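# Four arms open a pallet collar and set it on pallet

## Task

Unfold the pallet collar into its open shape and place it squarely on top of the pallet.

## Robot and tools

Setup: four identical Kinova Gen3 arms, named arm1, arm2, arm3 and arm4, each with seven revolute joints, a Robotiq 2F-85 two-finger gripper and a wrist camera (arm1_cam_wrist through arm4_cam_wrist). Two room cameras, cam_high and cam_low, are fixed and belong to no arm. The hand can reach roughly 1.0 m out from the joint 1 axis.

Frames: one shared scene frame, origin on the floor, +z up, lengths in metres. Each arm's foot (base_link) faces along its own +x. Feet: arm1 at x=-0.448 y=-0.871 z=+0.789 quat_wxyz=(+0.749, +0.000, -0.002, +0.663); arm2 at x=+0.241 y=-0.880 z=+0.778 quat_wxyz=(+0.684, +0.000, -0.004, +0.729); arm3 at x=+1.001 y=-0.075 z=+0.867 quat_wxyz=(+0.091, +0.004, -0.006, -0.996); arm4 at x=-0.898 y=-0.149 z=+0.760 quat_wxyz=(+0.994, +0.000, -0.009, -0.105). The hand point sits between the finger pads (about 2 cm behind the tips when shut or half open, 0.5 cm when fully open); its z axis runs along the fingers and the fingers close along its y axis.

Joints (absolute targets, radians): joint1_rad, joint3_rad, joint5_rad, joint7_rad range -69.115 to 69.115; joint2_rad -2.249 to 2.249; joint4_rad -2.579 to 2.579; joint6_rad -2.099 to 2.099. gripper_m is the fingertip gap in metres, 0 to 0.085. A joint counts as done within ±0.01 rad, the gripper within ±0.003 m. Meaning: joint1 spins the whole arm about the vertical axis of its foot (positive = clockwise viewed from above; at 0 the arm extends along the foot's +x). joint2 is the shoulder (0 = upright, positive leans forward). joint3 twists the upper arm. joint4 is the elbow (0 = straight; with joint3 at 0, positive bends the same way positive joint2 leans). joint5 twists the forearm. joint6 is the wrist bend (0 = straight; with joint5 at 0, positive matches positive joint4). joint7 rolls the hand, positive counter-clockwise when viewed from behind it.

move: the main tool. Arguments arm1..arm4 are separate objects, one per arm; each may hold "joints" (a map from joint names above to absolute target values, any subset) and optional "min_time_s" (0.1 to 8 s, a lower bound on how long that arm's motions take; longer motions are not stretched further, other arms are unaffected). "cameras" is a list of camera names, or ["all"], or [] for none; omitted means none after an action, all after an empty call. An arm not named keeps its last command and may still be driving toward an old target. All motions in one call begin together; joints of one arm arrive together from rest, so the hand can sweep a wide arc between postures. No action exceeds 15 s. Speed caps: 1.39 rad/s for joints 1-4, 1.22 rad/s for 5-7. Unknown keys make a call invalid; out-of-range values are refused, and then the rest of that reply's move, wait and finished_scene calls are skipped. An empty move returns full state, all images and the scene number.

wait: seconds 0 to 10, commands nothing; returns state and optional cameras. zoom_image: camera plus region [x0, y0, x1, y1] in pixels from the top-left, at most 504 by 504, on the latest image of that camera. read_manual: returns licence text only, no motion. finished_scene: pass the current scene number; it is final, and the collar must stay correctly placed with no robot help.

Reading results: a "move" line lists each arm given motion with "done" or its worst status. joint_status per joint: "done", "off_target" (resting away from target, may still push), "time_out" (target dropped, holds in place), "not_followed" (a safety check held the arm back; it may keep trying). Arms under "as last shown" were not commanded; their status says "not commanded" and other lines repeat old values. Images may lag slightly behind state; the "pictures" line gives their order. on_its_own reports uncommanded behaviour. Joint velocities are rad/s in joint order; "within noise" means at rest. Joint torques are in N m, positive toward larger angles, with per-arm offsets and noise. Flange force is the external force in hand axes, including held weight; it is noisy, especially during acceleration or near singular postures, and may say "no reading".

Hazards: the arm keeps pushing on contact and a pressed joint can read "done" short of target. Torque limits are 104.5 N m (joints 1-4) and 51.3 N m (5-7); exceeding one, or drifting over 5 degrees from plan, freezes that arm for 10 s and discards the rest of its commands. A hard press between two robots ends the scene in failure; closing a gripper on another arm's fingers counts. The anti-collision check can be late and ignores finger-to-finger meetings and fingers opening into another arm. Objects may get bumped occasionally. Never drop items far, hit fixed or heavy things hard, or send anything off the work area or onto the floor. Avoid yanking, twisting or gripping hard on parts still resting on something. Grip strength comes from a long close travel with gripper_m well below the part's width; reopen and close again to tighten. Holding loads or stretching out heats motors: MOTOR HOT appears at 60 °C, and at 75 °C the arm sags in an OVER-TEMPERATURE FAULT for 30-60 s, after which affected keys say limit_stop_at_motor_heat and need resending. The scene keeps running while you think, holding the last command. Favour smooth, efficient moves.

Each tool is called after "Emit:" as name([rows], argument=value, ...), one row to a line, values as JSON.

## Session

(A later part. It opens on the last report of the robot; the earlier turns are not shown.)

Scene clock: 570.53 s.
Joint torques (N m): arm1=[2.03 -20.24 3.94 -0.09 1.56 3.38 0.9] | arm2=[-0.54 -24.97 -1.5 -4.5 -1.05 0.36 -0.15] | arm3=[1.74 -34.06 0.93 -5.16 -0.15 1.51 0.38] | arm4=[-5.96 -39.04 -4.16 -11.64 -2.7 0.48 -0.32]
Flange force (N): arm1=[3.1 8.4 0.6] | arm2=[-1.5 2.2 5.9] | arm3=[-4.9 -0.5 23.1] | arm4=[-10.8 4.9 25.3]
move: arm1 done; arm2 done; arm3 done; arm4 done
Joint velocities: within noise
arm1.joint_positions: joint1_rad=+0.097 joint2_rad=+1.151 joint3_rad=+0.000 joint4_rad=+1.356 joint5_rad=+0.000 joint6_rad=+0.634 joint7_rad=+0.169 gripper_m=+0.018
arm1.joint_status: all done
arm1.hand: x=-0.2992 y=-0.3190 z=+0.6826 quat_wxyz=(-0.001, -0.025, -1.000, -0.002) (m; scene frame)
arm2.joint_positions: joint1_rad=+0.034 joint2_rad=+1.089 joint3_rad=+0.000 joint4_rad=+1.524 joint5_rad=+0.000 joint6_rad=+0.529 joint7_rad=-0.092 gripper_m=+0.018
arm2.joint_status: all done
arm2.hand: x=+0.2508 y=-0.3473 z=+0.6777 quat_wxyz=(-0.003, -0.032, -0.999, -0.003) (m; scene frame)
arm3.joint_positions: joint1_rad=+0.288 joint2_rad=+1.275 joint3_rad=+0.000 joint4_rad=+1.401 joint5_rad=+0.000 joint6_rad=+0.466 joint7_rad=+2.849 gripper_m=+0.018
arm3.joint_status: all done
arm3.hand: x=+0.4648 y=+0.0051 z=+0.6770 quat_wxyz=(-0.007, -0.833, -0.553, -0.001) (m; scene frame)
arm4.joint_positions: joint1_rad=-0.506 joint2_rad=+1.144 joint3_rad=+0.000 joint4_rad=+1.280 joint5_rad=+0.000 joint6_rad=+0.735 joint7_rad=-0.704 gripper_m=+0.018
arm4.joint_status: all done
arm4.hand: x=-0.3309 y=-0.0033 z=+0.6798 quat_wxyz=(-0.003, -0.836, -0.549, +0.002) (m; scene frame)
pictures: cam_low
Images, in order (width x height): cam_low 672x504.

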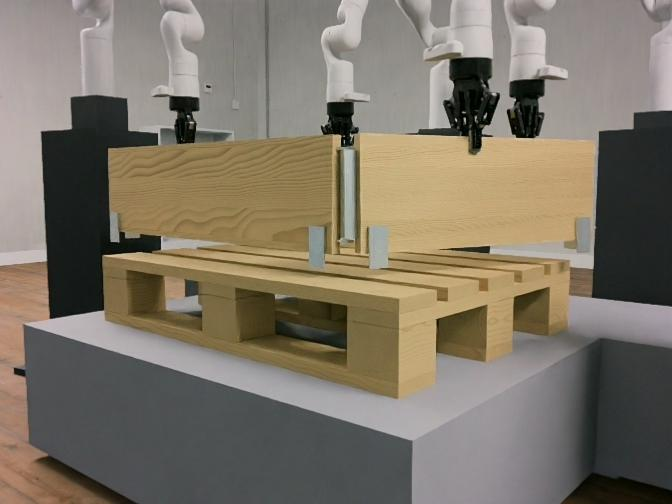

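Emit:
move(arm1={"joints":{"joint1_rad":0.13823,"joint2_rad":1.18549,"joint4_rad":1.25441,"joint6_rad":0.70169,"joint7_rad":0.21749},"min_time_s":1.9}, arm2={"joints":{"joint1_rad":0.08649,"joint2_rad":1.11558,"joint4_rad":1.43972,"joint6_rad":0.58629,"joint7_rad":-0.03307},"min_time_s":1.9}, arm3={"joints":{"joint1_rad":0.35231,"joint2_rad":1.32978,"joint4_rad":1.20216,"joint6_rad":0.60965,"joint7_rad":3.09615},"min_time_s":1.9}, arm4={"joints":{"joint1_rad":-0.56984,"joint2_rad":1.11158,"joint4_rad":1.37252,"joint6_rad":0.67549,"joint7_rad":-0.58178},"min_time_s":1.9}, cameras=[])

Emit:
move(arm1={"joints":{"joint1_rad":0.17604,"joint2_rad":1.22503,"joint4_rad":1.14117,"joint6_rad":0.77539,"joint7_rad":0.26294},"min_time_s":1.9}, arm2={"joints":{"joint1_rad":0.13484,"joint2_rad":1.14621,"joint4_rad":1.34627,"joint6_rad":0.64911,"joint7_rad":0.02224},"min_time_s":1.9}, arm3={"joints":{"joint1_rad":0.38712,"joint2_rad":1.4089,"joint4_rad":0.95624,"joint6_rad":0.77645,"joint7_rad":3.31336},"min_time_s":1.9}, arm4={"joints":{"joint1_rad":-0.62457,"joint2_rad":1.08056,"joint4_rad":1.46466,"joint6_rad":0.61437,"joint7_rad":-0.45082},"min_time_s":1.9}, cameras=["all"])

Emit:
zoom_image(camera="cam_low", region=[340, 190, 480, 320])

Emit:
zoom_image(camera="cam_low", region=[500, 190, 600, 290])

Emit:
zoom_image(camera="cam_low", region=[70, 190, 170, 290])

Scene clock: 591.17 s.
Joint torques (N m): arm1=[2.99 -22.76 4.77 -4.27 1.82 1.21 0.82] | arm2=[0.08 -26.08 -0.83 -4.9 -1.09 0.4 -0.25] | arm3=[1.97 -35.16 0.68 -5.92 -0.33 2.42 0.28] | arm4=[-4.01 -35.84 -2.28 -7.31 -1.79 2.85 -0.11]
Flange force (N): arm1=[5.9 1.7 -1.1] | arm2=[-0.6 3.1 6.6] | arm3=[-4.5 -2.9 22.7] | arm4=[-5.5 6.8 26.5]
move: arm1 done; arm2 done; arm3 done; arm4 done
Joint velocities: within noise
arm1.joint_positions: joint1_rad=+0.138 joint2_rad=+1.185 joint3_rad=+0.000 joint4_rad=+1.254 joint5_rad=+0.000 joint6_rad=+0.702 joint7_rad=+0.217 gripper_m=+0.018
arm1.joint_status: all done
arm1.hand: x=-0.2711 y=-0.3039 z=+0.6825 quat_wxyz=(-0.001, -0.021, -1.000, -0.002) (m; scene frame)
arm2.joint_positions: joint1_rad=+0.086 joint2_rad=+1.116 joint3_rad=+0.000 joint4_rad=+1.440 joint5_rad=+0.000 joint6_rad=+0.586 joint7_rad=-0.033 gripper_m=+0.018
arm2.joint_status: all done
arm2.hand: x=+0.2791 y=-0.3282 z=+0.6777 quat_wxyz=(-0.003, -0.028, -1.000, -0.003) (m; scene frame)
arm3.joint_positions: joint1_rad=+0.352 joint2_rad=+1.330 joint3_rad=+0.000 joint4_rad=+1.202 joint5_rad=+0.000 joint6_rad=+0.610 joint7_rad=+3.096 gripper_m=+0.018
arm3.joint_status: all done
arm3.hand: x=+0.4268 y=+0.0471 z=+0.6771 quat_wxyz=(-0.007, -0.779, -0.627, +0.000) (m; scene frame)
arm4.joint_positions: joint1_rad=-0.570 joint2_rad=+1.112 joint3_rad=+0.000 joint4_rad=+1.373 joint5_rad=+0.000 joint6_rad=+0.676 joint7_rad=-0.582 gripper_m=+0.018
arm4.joint_status: all done
arm4.hand: x=-0.3604 y=+0.0251 z=+0.6796 quat_wxyz=(-0.003, -0.781, -0.624, +0.003) (m; scene frame)
pictures: none
No camera images: "cameras" was empty.

Scene clock: 593.37 s.
Joint torques (N m): arm1=[4.87 -21.92 6.3 -2.66 2.59 2.43 0.93] | arm2=[-0.23 -27.54 -1.21 -6.6 -1.17 -0.15 -0.27] | arm3=[1.37 -38.69 -0.07 -8.83 -0.68 2.11 0.22] | arm4=[-6.2 -35.22 -4.62 -7.77 -2.26 2.11 0.06]
Flange force (N): arm1=[7.5 6.3 -1.2] | arm2=[-1.1 0.7 6.4] | arm3=[-2.7 -2.5 23.5] | arm4=[-11.0 5.4 26.2]
move: arm1 done; arm2 done; arm3 done; arm4 done
Joint velocities: within noise
arm1.joint_positions: joint1_rad=+0.176 joint2_rad=+1.225 joint3_rad=+0.000 joint4_rad=+1.141 joint5_rad=+0.000 joint6_rad=+0.775 joint7_rad=+0.263 gripper_m=+0.018
arm1.joint_status: all done
arm1.hand: x=-0.2431 y=-0.2889 z=+0.6827 quat_wxyz=(-0.001, -0.017, -1.000, -0.002) (m; scene frame)
arm2.joint_positions: joint1_rad=+0.135 joint2_rad=+1.146 joint3_rad=+0.000 joint4_rad=+1.346 joint5_rad=+0.000 joint6_rad=+0.649 joint7_rad=+0.022 gripper_m=+0.018
arm2.joint_status: all done
arm2.hand: x=+0.3072 y=-0.3092 z=+0.6778 quat_wxyz=(-0.003, -0.025, -1.000, -0.003) (m; scene frame)
arm3.joint_positions: joint1_rad=+0.387 joint2_rad=+1.409 joint3_rad=+0.000 joint4_rad=+0.956 joint5_rad=+0.000 joint6_rad=+0.776 joint7_rad=+3.313 gripper_m=+0.018
arm3.joint_status: all done
arm3.hand: x=+0.3855 y=+0.0767 z=+0.6773 quat_wxyz=(-0.007, -0.719, -0.695, +0.001) (m; scene frame)
arm4.joint_positions: joint1_rad=-0.625 joint2_rad=+1.081 joint3_rad=+0.000 joint4_rad=+1.465 joint5_rad=+0.000 joint6_rad=+0.614 joint7_rad=-0.451 gripper_m=+0.018
arm4.joint_status: all done
arm4.hand: x=-0.3905 y=+0.0456 z=+0.6794 quat_wxyz=(-0.004, -0.720, -0.694, +0.003) (m; scene frame)
pictures: arm1_cam_wrist, arm2_cam_wrist, arm3_cam_wrist, arm4_cam_wrist, cam_high, cam_low
Images, in order (width x height): arm1_cam_wrist 672x504, arm2_cam_wrist 672x504, arm3_cam_wrist 672x504, arm4_cam_wrist 672x504, cam_high 672x504, cam_low 672x504.

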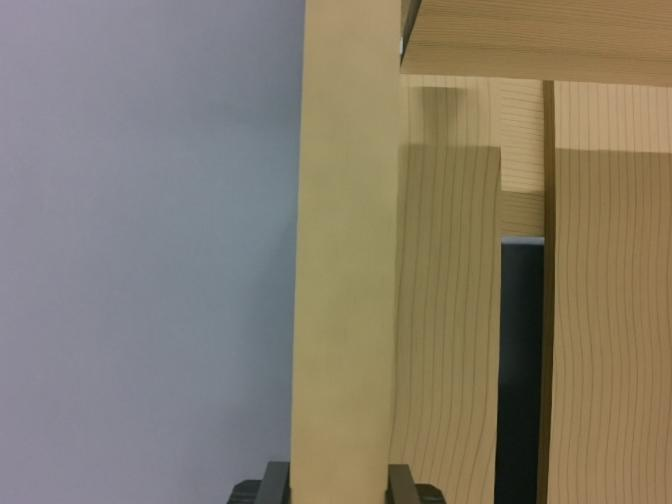

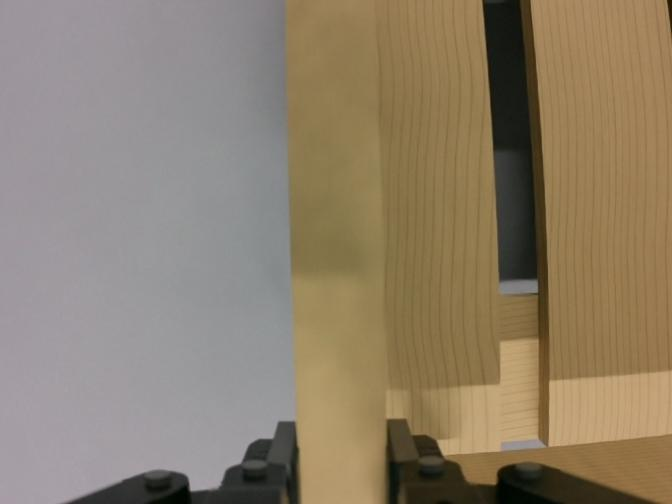

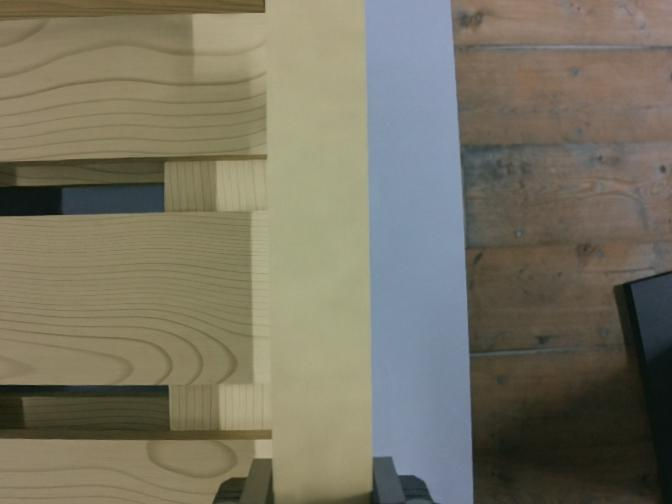

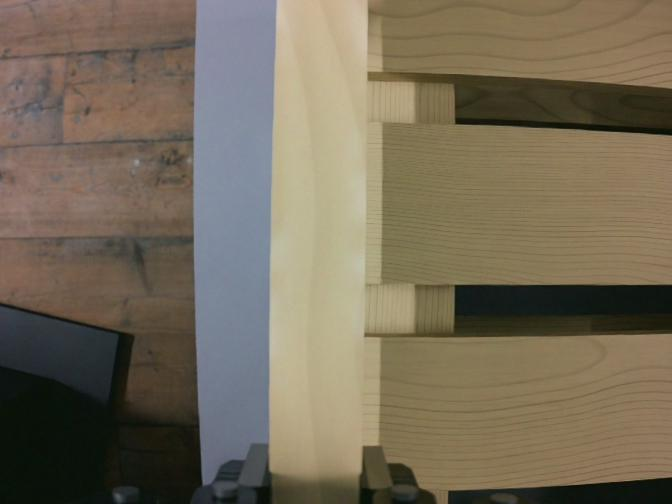

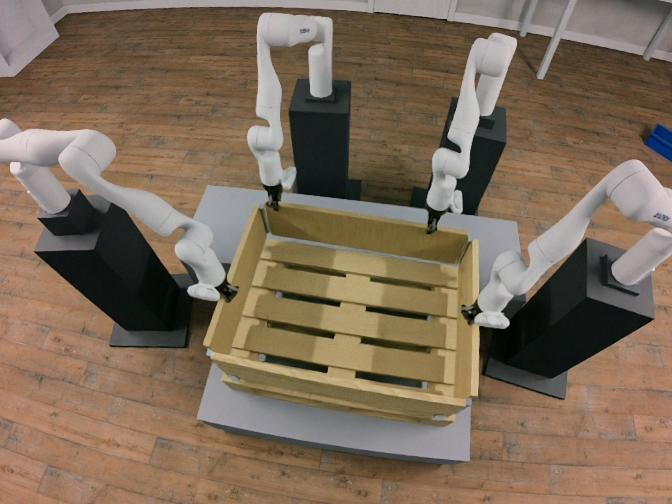

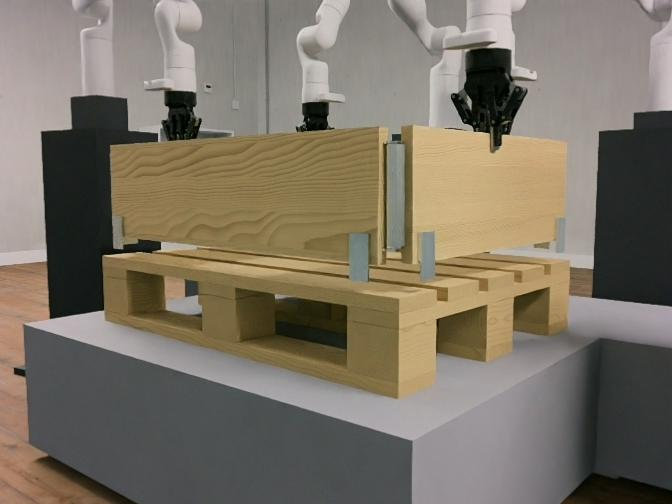

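Scaled by 3.600 from the camera's 672x504 image, which has a finer 960x720 frame.

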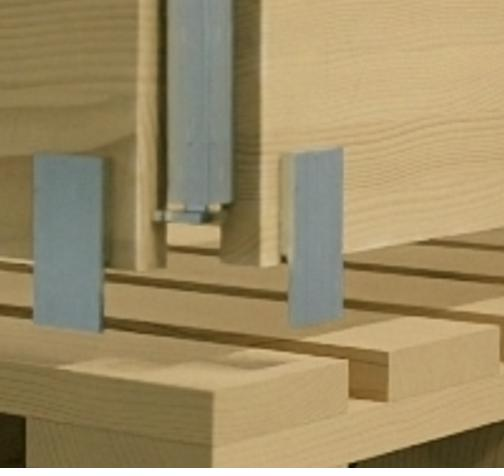

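Scaled by 5.040 from the camera's 672x504 image, which has a finer 960x720 frame.

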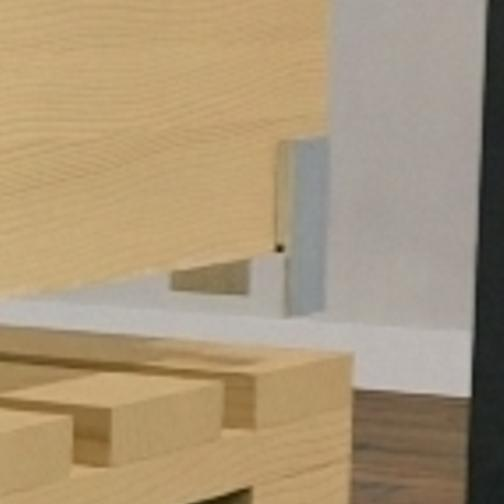

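Scaled by 5.040 from the camera's 672x504 image, which has a finer 960x720 frame.

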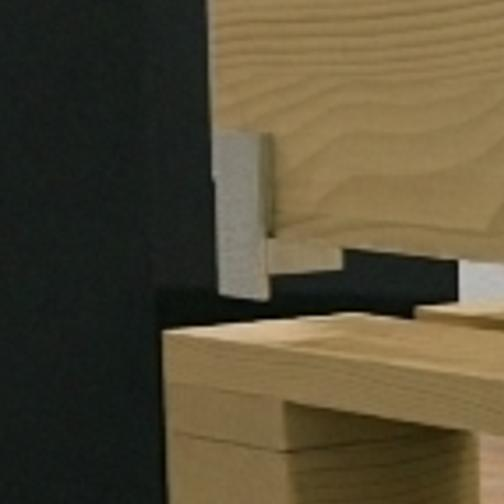

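Emit:
zoom_image(camera="arm1_cam_wrist", region=[280, 60, 580, 504])

Emit:
zoom_image(camera="arm2_cam_wrist", region=[270, 0, 570, 440])

Emit:
zoom_image(camera="arm3_cam_wrist", region=[0, 0, 400, 460])

Emit:
zoom_image(camera="arm4_cam_wrist", region=[250, 0, 672, 460])

Scaled by 1.135.

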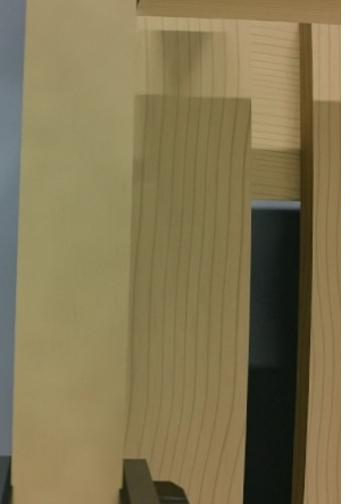

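Scaled by 1.145.

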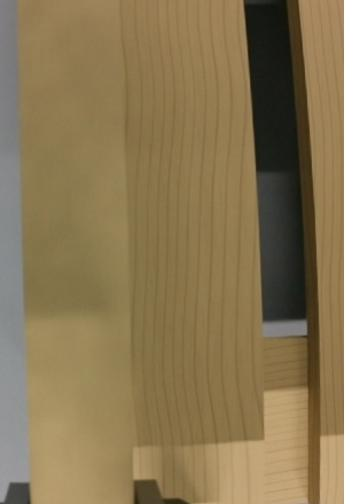

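Scaled by 1.096.

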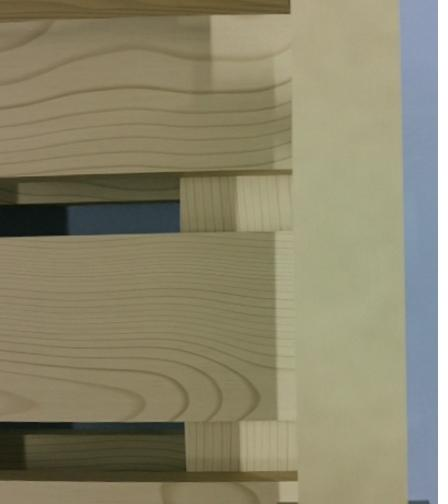

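Scaled by 1.096.

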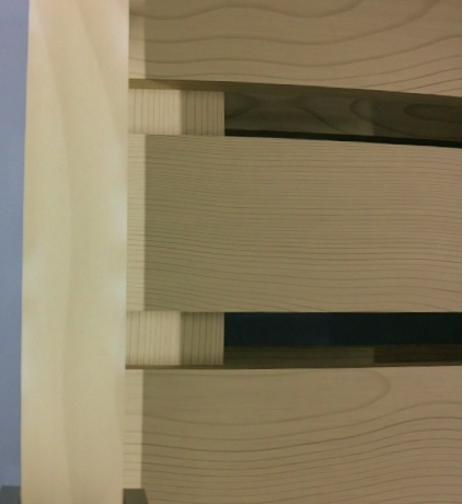

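Emit:
move(arm1={"joints":{"joint1_rad":0.17886,"joint2_rad":1.24814,"joint4_rad":1.13543,"joint6_rad":0.75802,"joint7_rad":0.27076},"min_time_s":1.8}, arm2={"joints":{"joint1_rad":0.13736,"joint2_rad":1.17406,"joint4_rad":1.33042,"joint6_rad":0.63711,"joint7_rad":0.02976},"min_time_s":1.8}, arm3={"joints":{"joint1_rad":0.39,"joint2_rad":1.43775,"joint4_rad":0.93188,"joint6_rad":0.77196,"joint7_rad":3.32124},"min_time_s":1.8}, arm4={"joints":{"joint1_rad":-0.62151,"joint2_rad":1.10513,"joint4_rad":1.46201,"joint6_rad":0.59245,"joint7_rad":-0.44276},"min_time_s":1.8}, cameras=["cam_low"])

Emit:
zoom_image(camera="cam_low", region=[340, 190, 480, 320])

Emit:
zoom_image(camera="cam_low", region=[500, 190, 600, 290])

Emit:
zoom_image(camera="cam_low", region=[70, 190, 170, 290])

Scene clock: 812.90 s.
Joint torques (N m): arm1=[4.42 -21.95 5.79 -2.08 2.33 2.71 0.89] | arm2=[0.33 -27.79 -0.5 -7.07 -0.94 -0.49 -0.18] | arm3=[0.91 -38.02 -0.44 -8.01 -0.76 2.61 0.27] | arm4=[-6.92 -34.64 -5.52 -6.98 -2.31 2.42 0.14]
Flange force (N): arm1=[6.3 7.6 -0.5] | arm2=[0.1 -0.7 5.8] | arm3=[-1.8 -3.5 23.5] | arm4=[-12.1 6.0 25.6]
move: arm1 done; arm2 done; arm3 done; arm4 done
MOTOR HOT: the motor of arm4's joint2_rad reports 64 °C; the controller stops that arm at 75 °C. To cool a motor, set the load down, stop pushing, or move to a pose that needs little force.
Joint velocities: within noise
arm1.joint_positions: joint1_rad=+0.179 joint2_rad=+1.248 joint3_rad=+0.000 joint4_rad=+1.135 joint5_rad=+0.000 joint6_rad=+0.758 joint7_rad=+0.271 gripper_m=+0.018
arm1.joint_status: all done
arm1.hand: x=-0.2416 y=-0.2901 z=+0.6697 quat_wxyz=(-0.001, -0.015, -1.000, -0.002) (m; scene frame)
arm2.joint_positions: joint1_rad=+0.137 joint2_rad=+1.174 joint3_rad=+0.000 joint4_rad=+1.330 joint5_rad=+0.000 joint6_rad=+0.637 joint7_rad=+0.030 gripper_m=+0.018
arm2.joint_status: all done
arm2.hand: x=+0.3089 y=-0.3076 z=+0.6648 quat_wxyz=(-0.003, -0.022, -1.000, -0.003) (m; scene frame)
arm3.joint_positions: joint1_rad=+0.390 joint2_rad=+1.438 joint3_rad=+0.000 joint4_rad=+0.932 joint5_rad=+0.000 joint6_rad=+0.772 joint7_rad=+3.321 gripper_m=+0.018
arm3.joint_status: all done
arm3.hand: x=+0.3853 y=+0.0785 z=+0.6643 quat_wxyz=(-0.007, -0.717, -0.697, +0.001) (m; scene frame)
arm4.joint_positions: joint1_rad=-0.621 joint2_rad=+1.105 joint3_rad=+0.000 joint4_rad=+1.462 joint5_rad=+0.000 joint6_rad=+0.592 joint7_rad=-0.443 gripper_m=+0.018
arm4.joint_status: all done
arm4.hand: x=-0.3905 y=+0.0436 z=+0.6664 quat_wxyz=(-0.004, -0.718, -0.696, +0.003) (m; scene frame)
pictures: cam_low
Images, in order (width x height): cam_low 672x504.

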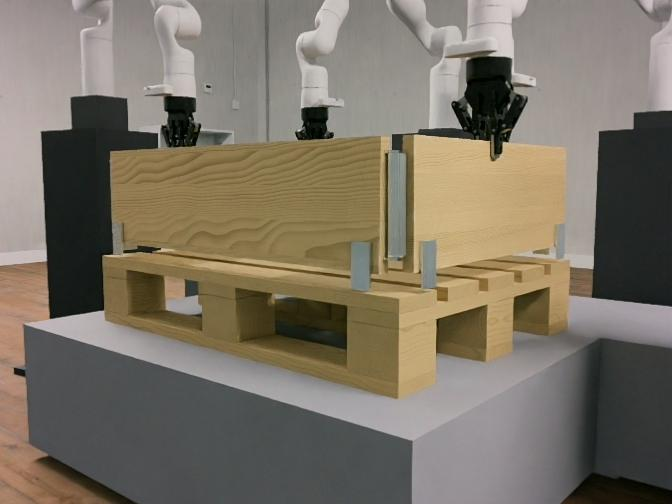

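Scaled by 3.600 from the camera's 672x504 image, which has a finer 960x720 frame.

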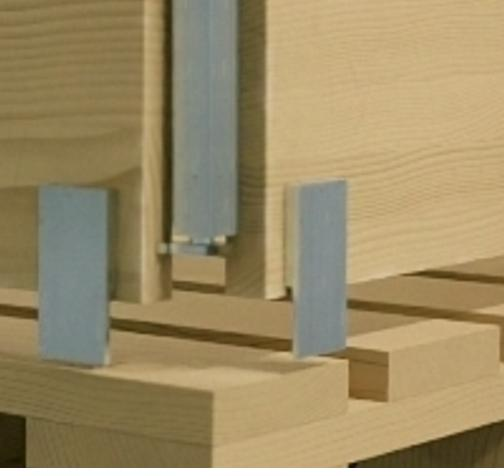

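Scaled by 5.040 from the camera's 672x504 image, which has a finer 960x720 frame.

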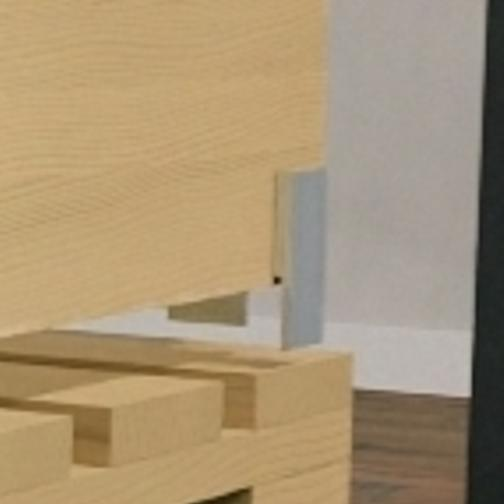

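Scaled by 5.040 from the camera's 672x504 image, which has a finer 960x720 frame.

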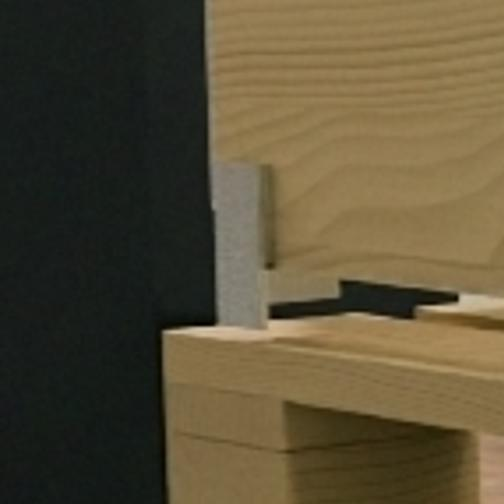

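Emit:
move(arm1={"joints":{"joint1_rad":0.1711,"joint2_rad":1.25506,"joint4_rad":1.13891,"joint6_rad":0.74762,"joint7_rad":0.263},"min_time_s":1.2}, arm2={"joints":{"joint1_rad":0.12869,"joint2_rad":1.18336,"joint4_rad":1.3285,"joint6_rad":0.62973,"joint7_rad":0.02109},"min_time_s":1.2}, arm3={"joints":{"joint1_rad":0.38839,"joint2_rad":1.45876,"joint4_rad":0.8938,"joint6_rad":0.78903,"joint7_rad":3.31963},"min_time_s":1.2}, arm4={"joints":{"joint1_rad":-0.6252,"joint2_rad":1.10941,"joint4_rad":1.47796,"joint6_rad":0.57222,"joint7_rad":-0.44645},"min_time_s":1.2}, cameras=["cam_low"])

Emit:
zoom_image(camera="cam_low", region=[340, 190, 480, 320])

Emit:
zoom_image(camera="cam_low", region=[500, 190, 600, 290])

Emit:
zoom_image(camera="cam_low", region=[70, 190, 170, 290])

Scene clock: 857.17 s.
Joint torques (N m): arm1=[4.28 -22.28 5.8 -2.9 2.29 2.18 0.86] | arm2=[-0.2 -28.25 -0.98 -7.44 -1.09 -0.68 -0.27] | arm3=[0.08 -38.84 -1.06 -8.88 -1.03 2.22 0.27] | arm4=[-5.66 -35.01 -3.97 -7.18 -1.84 2.14 0.13]
Flange force (N): arm1=[6.7 5.4 -1.1] | arm2=[-1.0 -1.5 6.1] | arm3=[-0.8 -2.1 23.4] | arm4=[-10.2 4.8 26.2]
move: arm1 done; arm2 done; arm3 done; arm4 done
MOTOR HOT: still on. The motor of arm4's joint2_rad reports 61 °C.
Joint velocities: within noise
arm1.joint_positions: joint1_rad=+0.171 joint2_rad=+1.255 joint3_rad=+0.000 joint4_rad=+1.139 joint5_rad=+0.000 joint6_rad=+0.748 joint7_rad=+0.263 gripper_m=+0.018
arm1.joint_status: all done
arm1.hand: x=-0.2465 y=-0.2900 z=+0.6647 quat_wxyz=(-0.001, -0.015, -1.000, -0.002) (m; scene frame)
arm2.joint_positions: joint1_rad=+0.129 joint2_rad=+1.183 joint3_rad=+0.000 joint4_rad=+1.329 joint5_rad=+0.000 joint6_rad=+0.630 joint7_rad=+0.021 gripper_m=+0.018
arm2.joint_status: all done
arm2.hand: x=+0.3039 y=-0.3074 z=+0.6598 quat_wxyz=(-0.003, -0.022, -1.000, -0.003) (m; scene frame)
arm3.joint_positions: joint1_rad=+0.388 joint2_rad=+1.459 joint3_rad=+0.000 joint4_rad=+0.894 joint5_rad=+0.000 joint6_rad=+0.789 joint7_rad=+3.320 gripper_m=+0.018
arm3.joint_status: all done
arm3.hand: x=+0.3803 y=+0.0785 z=+0.6592 quat_wxyz=(-0.007, -0.717, -0.697, +0.001) (m; scene frame)
arm4.joint_positions: joint1_rad=-0.625 joint2_rad=+1.109 joint3_rad=+0.000 joint4_rad=+1.478 joint5_rad=+0.000 joint6_rad=+0.572 joint7_rad=-0.446 gripper_m=+0.018
arm4.joint_status: all done
arm4.hand: x=-0.3954 y=+0.0436 z=+0.6613 quat_wxyz=(-0.004, -0.718, -0.696, +0.003) (m; scene frame)
pictures: cam_low
Images, in order (width x height): cam_low 672x504.

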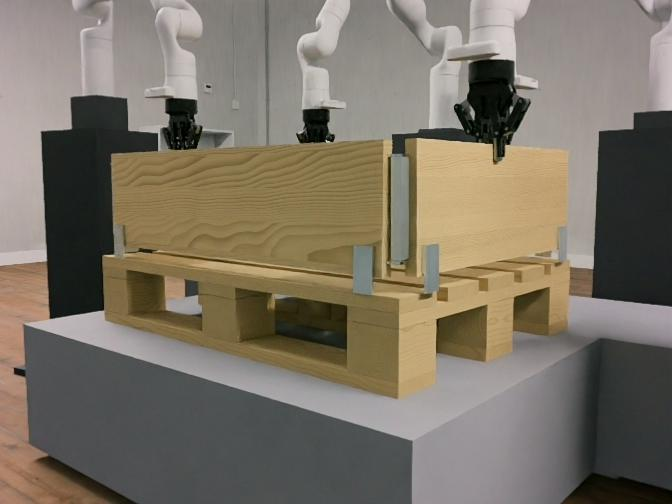

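Scaled by 3.600 from the camera's 672x504 image, which has a finer 960x720 frame.

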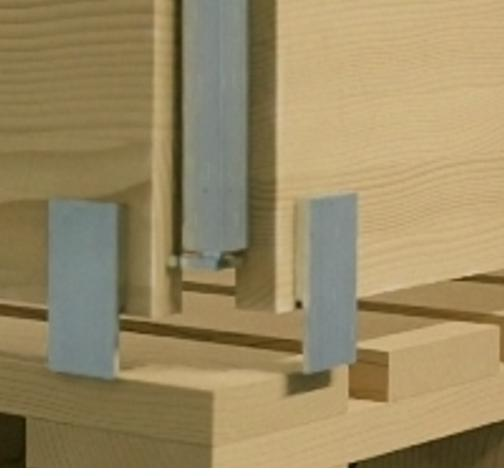

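Scaled by 5.040 from the camera's 672x504 image, which has a finer 960x720 frame.

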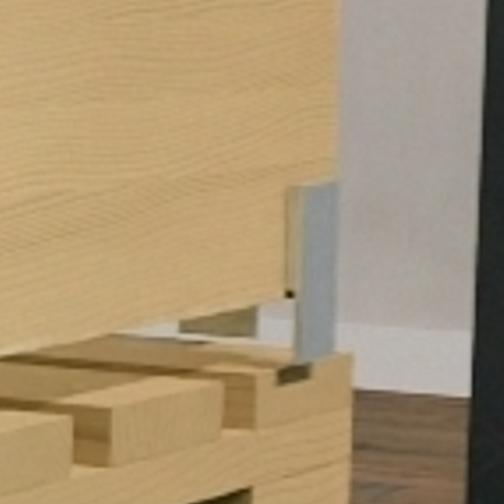

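Scaled by 5.040 from the camera's 672x504 image, which has a finer 960x720 frame.

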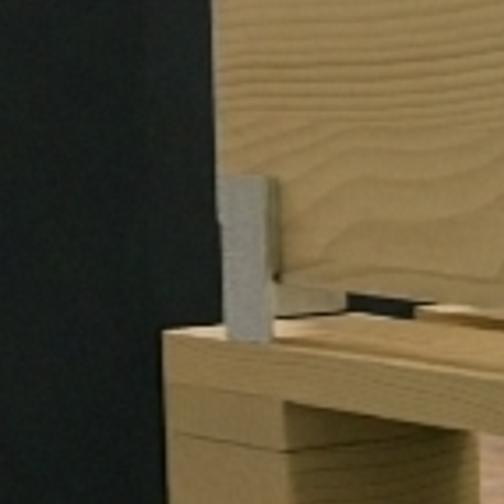

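Emit:
zoom_image(camera="cam_low", region=[340, 260, 440, 310])

Emit:
zoom_image(camera="cam_low", region=[95, 230, 155, 280])

Emit:
zoom_image(camera="cam_low", region=[530, 230, 590, 280])

Scaled by 5.040 from the camera's 672x504 image, which has a finer 960x720 frame.

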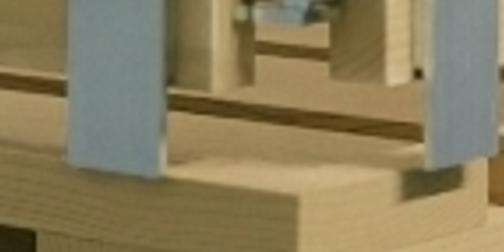

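Scaled by 8.400 from the camera's 672x504 image, which has a finer 960x720 frame.

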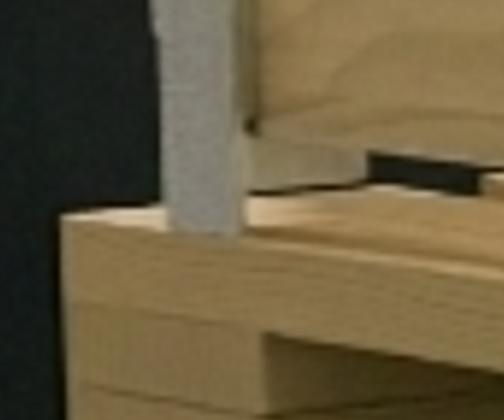

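Scaled by 8.400 from the camera's 672x504 image, which has a finer 960x720 frame.

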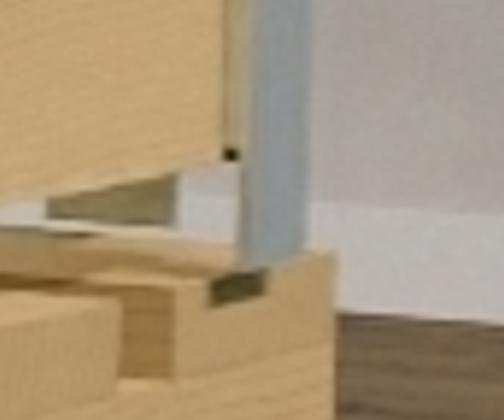

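Emit:
move(arm1={"joints":{"joint1_rad":0.17087,"joint2_rad":1.2559,"joint4_rad":1.13647,"joint6_rad":0.74922,"joint7_rad":0.27327},"min_time_s":1.2}, arm2={"joints":{"joint1_rad":0.12802,"joint2_rad":1.19215,"joint4_rad":1.30147,"joint6_rad":0.64797,"joint7_rad":0.03092},"min_time_s":1.2}, arm3={"joints":{"joint1_rad":0.3983,"joint2_rad":1.46166,"joint4_rad":0.88549,"joint6_rad":0.79444,"joint7_rad":3.32954},"min_time_s":1.2}, arm4={"joints":{"joint1_rad":-0.62266,"joint2_rad":1.10871,"joint4_rad":1.48043,"joint6_rad":0.57045,"joint7_rad":-0.44391},"min_time_s":1.2}, cameras=["cam_low"])

Emit:
zoom_image(camera="cam_low", region=[340, 260, 440, 310])

Emit:
zoom_image(camera="cam_low", region=[95, 230, 155, 280])

Emit:
zoom_image(camera="cam_low", region=[530, 230, 590, 280])

Scene clock: 905.77 s.
Joint torques (N m): arm1=[4.31 -22.21 5.94 -3.47 2.43 1.73 0.95] | arm2=[-1.03 -29.21 -1.82 -8.18 -1.4 -0.89 -0.21] | arm3=[-0.5 -38.16 -1.56 -8.42 -1.2 2.47 0.29] | arm4=[-4.75 -35.16 -3.24 -7.01 -1.66 2.25 0.19]
Flange force (N): arm1=[7.3 4.1 -2.2] | arm2=[-2.2 -2.5 6.8] | arm3=[0.2 -2.5 22.8] | arm4=[-8.4 4.4 26.8]
move: arm1 done; arm2 done; arm3 done; arm4 done
MOTOR HOT: still on. The motor of arm4's joint2_rad reports 59 °C.
Joint velocities: within noise
arm1.joint_positions: joint1_rad=+0.171 joint2_rad=+1.256 joint3_rad=+0.000 joint4_rad=+1.136 joint5_rad=+0.000 joint6_rad=+0.749 joint7_rad=+0.273 gripper_m=+0.018
arm1.joint_status: all done
arm1.hand: x=-0.2465 y=-0.2895 z=+0.6647 quat_wxyz=(-0.001, -0.009, -1.000, -0.002) (m; scene frame)
arm2.joint_positions: joint1_rad=+0.128 joint2_rad=+1.192 joint3_rad=+0.000 joint4_rad=+1.301 joint5_rad=+0.000 joint6_rad=+0.648 joint7_rad=+0.031 gripper_m=+0.018
arm2.joint_status: all done
arm2.hand: x=+0.3039 y=-0.3014 z=+0.6598 quat_wxyz=(-0.003, -0.017, -1.000, -0.003) (m; scene frame)
arm3.joint_positions: joint1_rad=+0.398 joint2_rad=+1.462 joint3_rad=+0.000 joint4_rad=+0.885 joint5_rad=+0.000 joint6_rad=+0.794 joint7_rad=+3.330 gripper_m=+0.018
arm3.joint_status: all done
arm3.hand: x=+0.3806 y=+0.0849 z=+0.6592 quat_wxyz=(-0.007, -0.717, -0.697, +0.001) (m; scene frame)
arm4.joint_positions: joint1_rad=-0.623 joint2_rad=+1.109 joint3_rad=+0.000 joint4_rad=+1.480 joint5_rad=+0.000 joint6_rad=+0.570 joint7_rad=-0.444 gripper_m=+0.018
arm4.joint_status: all done
arm4.hand: x=-0.3954 y=+0.0421 z=+0.6612 quat_wxyz=(-0.004, -0.718, -0.696, +0.003) (m; scene frame)
pictures: cam_low
Images, in order (width x height): cam_low 672x504.

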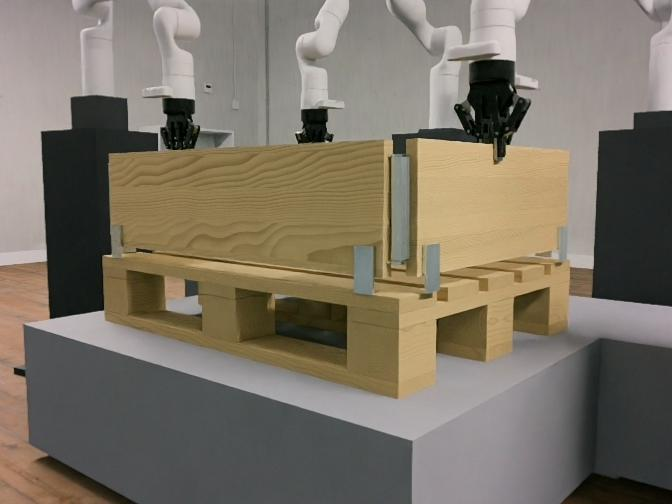

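Scaled by 5.040 from the camera's 672x504 image, which has a finer 960x720 frame.

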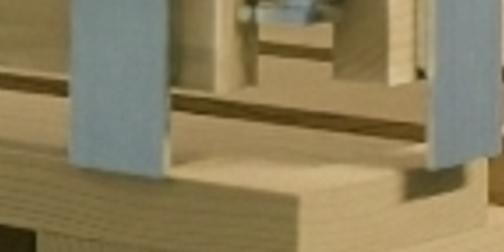

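Scaled by 8.400 from the camera's 672x504 image, which has a finer 960x720 frame.

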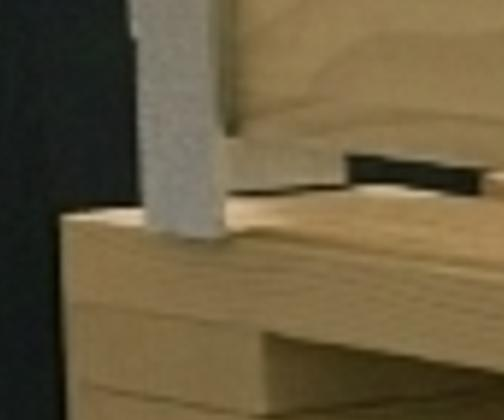

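Scaled by 8.400 from the camera's 672x504 image, which has a finer 960x720 frame.

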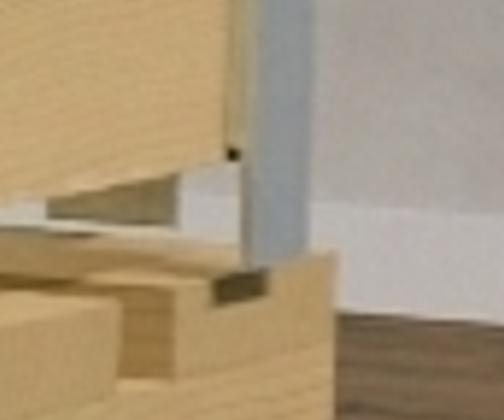

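Emit:
move(arm1={"joints":{"joint2_rad":1.27327,"joint4_rad":1.12862,"joint6_rad":0.7397},"min_time_s":1.5}, arm2={"joints":{"joint2_rad":1.20994,"joint4_rad":1.2944,"joint6_rad":0.63725},"min_time_s":1.5}, arm3={"joints":{"joint2_rad":1.48119,"joint4_rad":0.86967,"joint6_rad":0.79073},"min_time_s":1.5}, arm4={"joints":{"joint2_rad":1.12707,"joint4_rad":1.47465,"joint6_rad":0.55787},"min_time_s":1.5}, cameras=["cam_low"])

Emit:
zoom_image(camera="cam_low", region=[340, 260, 440, 310])

Emit:
zoom_image(camera="cam_low", region=[95, 230, 155, 280])

Emit:
zoom_image(camera="cam_low", region=[530, 230, 590, 280])

Scene clock: 932.70 s.
Joint torques (N m): arm1=[3.95 -22.27 5.46 -3.52 2.17 1.64 0.87] | arm2=[-0.64 -29.56 -1.44 -8.42 -1.3 -1.06 -0.19] | arm3=[-0.84 -37.77 -1.76 -8.01 -1.26 2.68 0.38] | arm4=[-4.85 -34.99 -3.15 -6.44 -1.56 2.44 0.19]
Flange force (N): arm1=[6.7 3.7 -2.3] | arm2=[-1.5 -3.0 6.9] | arm3=[0.8 -3.0 22.7] | arm4=[-8.3 5.2 26.8]
move: arm1 done; arm2 done; arm3 done; arm4 done
MOTOR HOT: still on. The motor of arm4's joint2_rad reports 60 °C.
Joint velocities: within noise
arm1.joint_positions: joint1_rad=+0.171 joint2_rad=+1.273 joint3_rad=+0.000 joint4_rad=+1.129 joint5_rad=+0.000 joint6_rad=+0.740 joint7_rad=+0.273 gripper_m=+0.018
arm1.joint_status: all done
arm1.hand: x=-0.2465 y=-0.2894 z=+0.6557 quat_wxyz=(-0.001, -0.009, -1.000, -0.002) (m; scene frame)
arm2.joint_positions: joint1_rad=+0.128 joint2_rad=+1.210 joint3_rad=+0.000 joint4_rad=+1.294 joint5_rad=+0.000 joint6_rad=+0.637 joint7_rad=+0.031 gripper_m=+0.018
arm2.joint_status: all done
arm2.hand: x=+0.3040 y=-0.3013 z=+0.6508 quat_wxyz=(-0.003, -0.017, -1.000, -0.003) (m; scene frame)
arm3.joint_positions: joint1_rad=+0.398 joint2_rad=+1.481 joint3_rad=+0.000 joint4_rad=+0.870 joint5_rad=+0.000 joint6_rad=+0.791 joint7_rad=+3.330 gripper_m=+0.018
arm3.joint_status: all done
arm3.hand: x=+0.3806 y=+0.0848 z=+0.6502 quat_wxyz=(-0.007, -0.717, -0.697, +0.001) (m; scene frame)
arm4.joint_positions: joint1_rad=-0.623 joint2_rad=+1.127 joint3_rad=+0.000 joint4_rad=+1.475 joint5_rad=+0.000 joint6_rad=+0.558 joint7_rad=-0.444 gripper_m=+0.018
arm4.joint_status: all done
arm4.hand: x=-0.3953 y=+0.0421 z=+0.6523 quat_wxyz=(-0.004, -0.718, -0.696, +0.003) (m; scene frame)
pictures: cam_low
Images, in order (width x height): cam_low 672x504.

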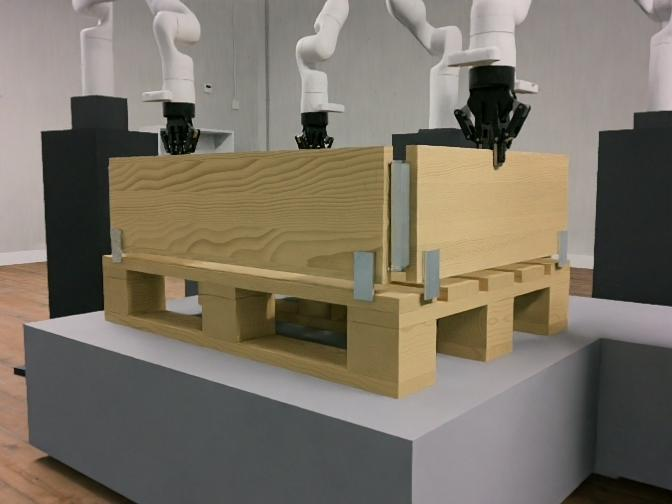

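Scaled by 5.040 from the camera's 672x504 image, which has a finer 960x720 frame.

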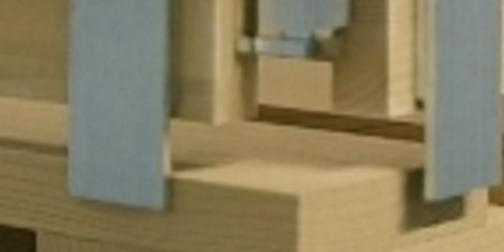

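Scaled by 8.400 from the camera's 672x504 image, which has a finer 960x720 frame.

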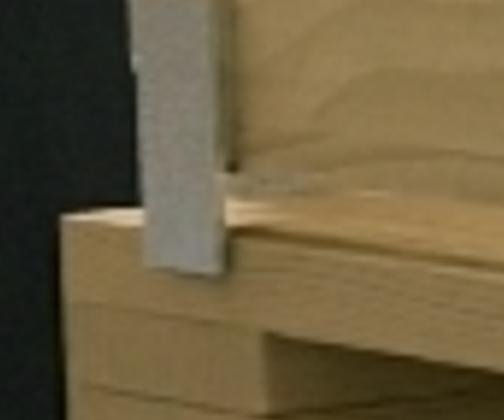

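Scaled by 8.400 from the camera's 672x504 image, which has a finer 960x720 frame.

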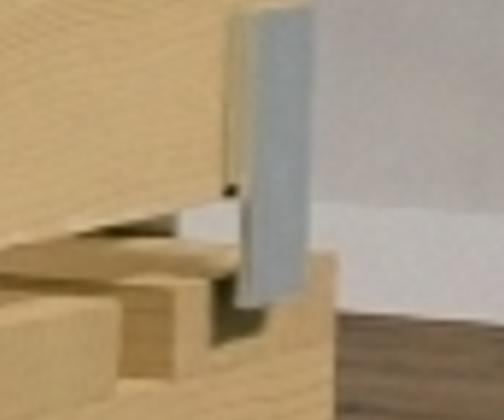

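Emit:
move(arm1={"joints":{"joint2_rad":1.29086,"joint4_rad":1.12007,"joint6_rad":0.73066},"min_time_s":1.5}, arm2={"joints":{"joint2_rad":1.2279,"joint4_rad":1.28673,"joint6_rad":0.62696},"min_time_s":1.5}, arm3={"joints":{"joint2_rad":1.50103,"joint4_rad":0.85282,"joint6_rad":0.78774},"min_time_s":1.5}, arm4={"joints":{"joint2_rad":1.14557,"joint4_rad":1.46827,"joint6_rad":0.54575},"min_time_s":1.5}, cameras=["cam_low"])

Emit:
zoom_image(camera="cam_low", region=[340, 190, 480, 320])

Scene clock: 941.27 s.
Joint torques (N m): arm1=[3.63 -22.34 5.17 -3.47 2.02 1.67 0.82] | arm2=[-0.48 -29.79 -1.25 -8.69 -1.19 -1.27 -0.22] | arm3=[-1.25 -37.57 -2.07 -7.87 -1.34 2.81 0.42] | arm4=[-4.75 -35 -3.1 -6.24 -1.43 2.5 0.27]
Flange force (N): arm1=[6.2 3.5 -2.2] | arm2=[-1.2 -3.7 6.7] | arm3=[1.3 -2.7 22.5] | arm4=[-8.1 4.9 26.8]
move: arm1 done; arm2 done; arm3 done; arm4 done
MOTOR HOT: still on. The motor of arm4's joint2_rad reports 60 °C.
Joint velocities: within noise
arm1.joint_positions: joint1_rad=+0.171 joint2_rad=+1.291 joint3_rad=+0.000 joint4_rad=+1.120 joint5_rad=+0.000 joint6_rad=+0.731 joint7_rad=+0.273 gripper_m=+0.018
arm1.joint_status: all done
arm1.hand: x=-0.2465 y=-0.2894 z=+0.6467 quat_wxyz=(-0.001, -0.009, -1.000, -0.002) (m; scene frame)
arm2.joint_positions: joint1_rad=+0.128 joint2_rad=+1.228 joint3_rad=+0.000 joint4_rad=+1.287 joint5_rad=+0.000 joint6_rad=+0.627 joint7_rad=+0.031 gripper_m=+0.018
arm2.joint_status: all done
arm2.hand: x=+0.3040 y=-0.3013 z=+0.6418 quat_wxyz=(-0.003, -0.017, -1.000, -0.003) (m; scene frame)
arm3.joint_positions: joint1_rad=+0.398 joint2_rad=+1.501 joint3_rad=+0.000 joint4_rad=+0.853 joint5_rad=+0.000 joint6_rad=+0.788 joint7_rad=+3.330 gripper_m=+0.018
arm3.joint_status: all done
arm3.hand: x=+0.3807 y=+0.0847 z=+0.6412 quat_wxyz=(-0.007, -0.717, -0.697, +0.001) (m; scene frame)
arm4.joint_positions: joint1_rad=-0.623 joint2_rad=+1.146 joint3_rad=+0.000 joint4_rad=+1.468 joint5_rad=+0.000 joint6_rad=+0.546 joint7_rad=-0.444 gripper_m=+0.018
arm4.joint_status: all done
arm4.hand: x=-0.3951 y=+0.0420 z=+0.6433 quat_wxyz=(-0.004, -0.718, -0.696, +0.003) (m; scene frame)
pictures: cam_low
Images, in order (width x height): cam_low 672x504.

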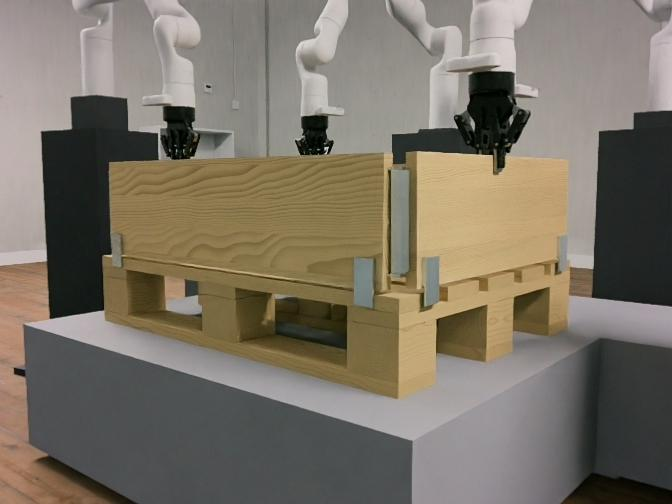

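Scaled by 3.600 from the camera's 672x504 image, which has a finer 960x720 frame.

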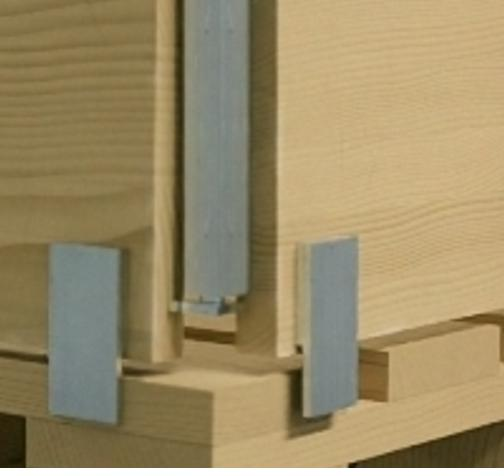

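Emit:
move(arm1={"joints":{"joint2_rad":1.3067,"joint4_rad":1.11187,"joint6_rad":0.72302},"min_time_s":1.8}, arm2={"joints":{"joint2_rad":1.24402,"joint4_rad":1.27931,"joint6_rad":0.61826},"min_time_s":1.8}, arm3={"joints":{"joint2_rad":1.51898,"joint4_rad":0.83695,"joint6_rad":0.78566},"min_time_s":1.8}, arm4={"joints":{"joint2_rad":1.16215,"joint4_rad":1.46204,"joint6_rad":0.5354},"min_time_s":1.8}, cameras=["cam_low"])

Emit:
zoom_image(camera="cam_low", region=[340, 190, 480, 320])

Scene clock: 948.07 s.
Joint torques (N m): arm1=[4.01 -24.5 5.7 -2.62 2.24 2.94 0.91] | arm2=[-0.36 -31.19 -1.09 -8.69 -1.16 -0.98 -0.25] | arm3=[-1.19 -32.74 -2.17 -8.54 -1.36 0.69 0.38] | arm4=[-5.32 -28.93 -3.65 -7 -1.44 0.6 0.21]
Flange force (N): arm1=[5.8 7.1 4.1] | arm2=[-1.1 -3.1 9.6] | arm3=[-0.2 3.5 9.8] | arm4=[-11.4 0.1 11.0]
move: arm1 done; arm2 done; arm3 done; arm4 done
MOTOR HOT: still on. The motor of arm4's joint2_rad reports 59 °C.
Joint velocities: within noise
arm1.joint_positions: joint1_rad=+0.171 joint2_rad=+1.307 joint3_rad=+0.000 joint4_rad=+1.112 joint5_rad=+0.000 joint6_rad=+0.723 joint7_rad=+0.273 gripper_m=+0.018
arm1.joint_status: all done
arm1.hand: x=-0.2465 y=-0.2894 z=+0.6387 quat_wxyz=(-0.001, -0.009, -1.000, -0.002) (m; scene frame)
arm2.joint_positions: joint1_rad=+0.128 joint2_rad=+1.244 joint3_rad=+0.000 joint4_rad=+1.279 joint5_rad=+0.000 joint6_rad=+0.618 joint7_rad=+0.031 gripper_m=+0.018
arm2.joint_status: all done
arm2.hand: x=+0.3041 y=-0.3012 z=+0.6338 quat_wxyz=(-0.003, -0.017, -1.000, -0.003) (m; scene frame)
arm3.joint_positions: joint1_rad=+0.398 joint2_rad=+1.519 joint3_rad=+0.000 joint4_rad=+0.837 joint5_rad=+0.000 joint6_rad=+0.786 joint7_rad=+3.330 gripper_m=+0.018
arm3.joint_status: all done
arm3.hand: x=+0.3808 y=+0.0846 z=+0.6332 quat_wxyz=(-0.007, -0.717, -0.697, +0.001) (m; scene frame)
arm4.joint_positions: joint1_rad=-0.623 joint2_rad=+1.162 joint3_rad=+0.000 joint4_rad=+1.462 joint5_rad=+0.000 joint6_rad=+0.535 joint7_rad=-0.444 gripper_m=+0.018
arm4.joint_status: all done
arm4.hand: x=-0.3950 y=+0.0420 z=+0.6353 quat_wxyz=(-0.004, -0.718, -0.696, +0.003) (m; scene frame)
pictures: cam_low
Images, in order (width x height): cam_low 672x504.

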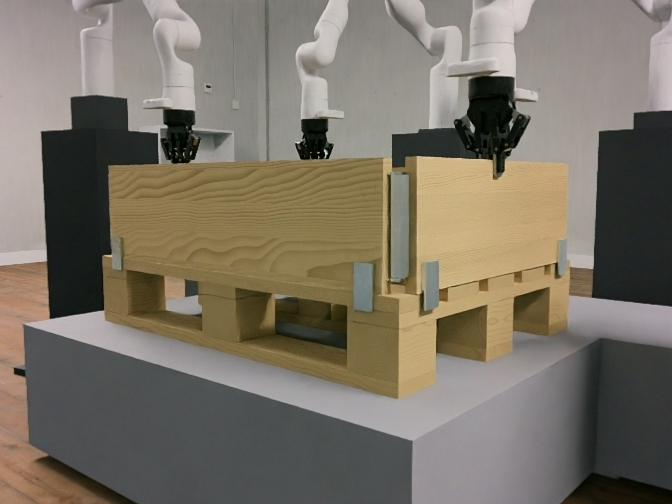

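Scaled by 3.600 from the camera's 672x504 image, which has a finer 960x720 frame.

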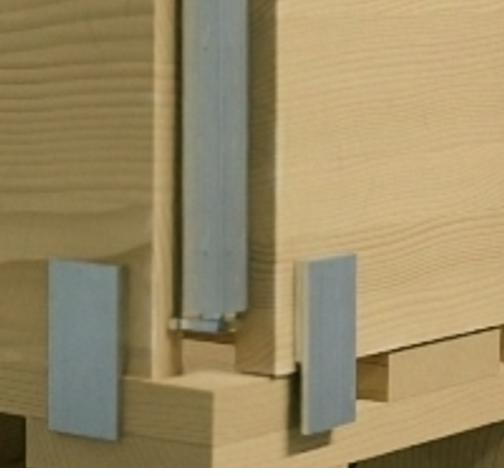

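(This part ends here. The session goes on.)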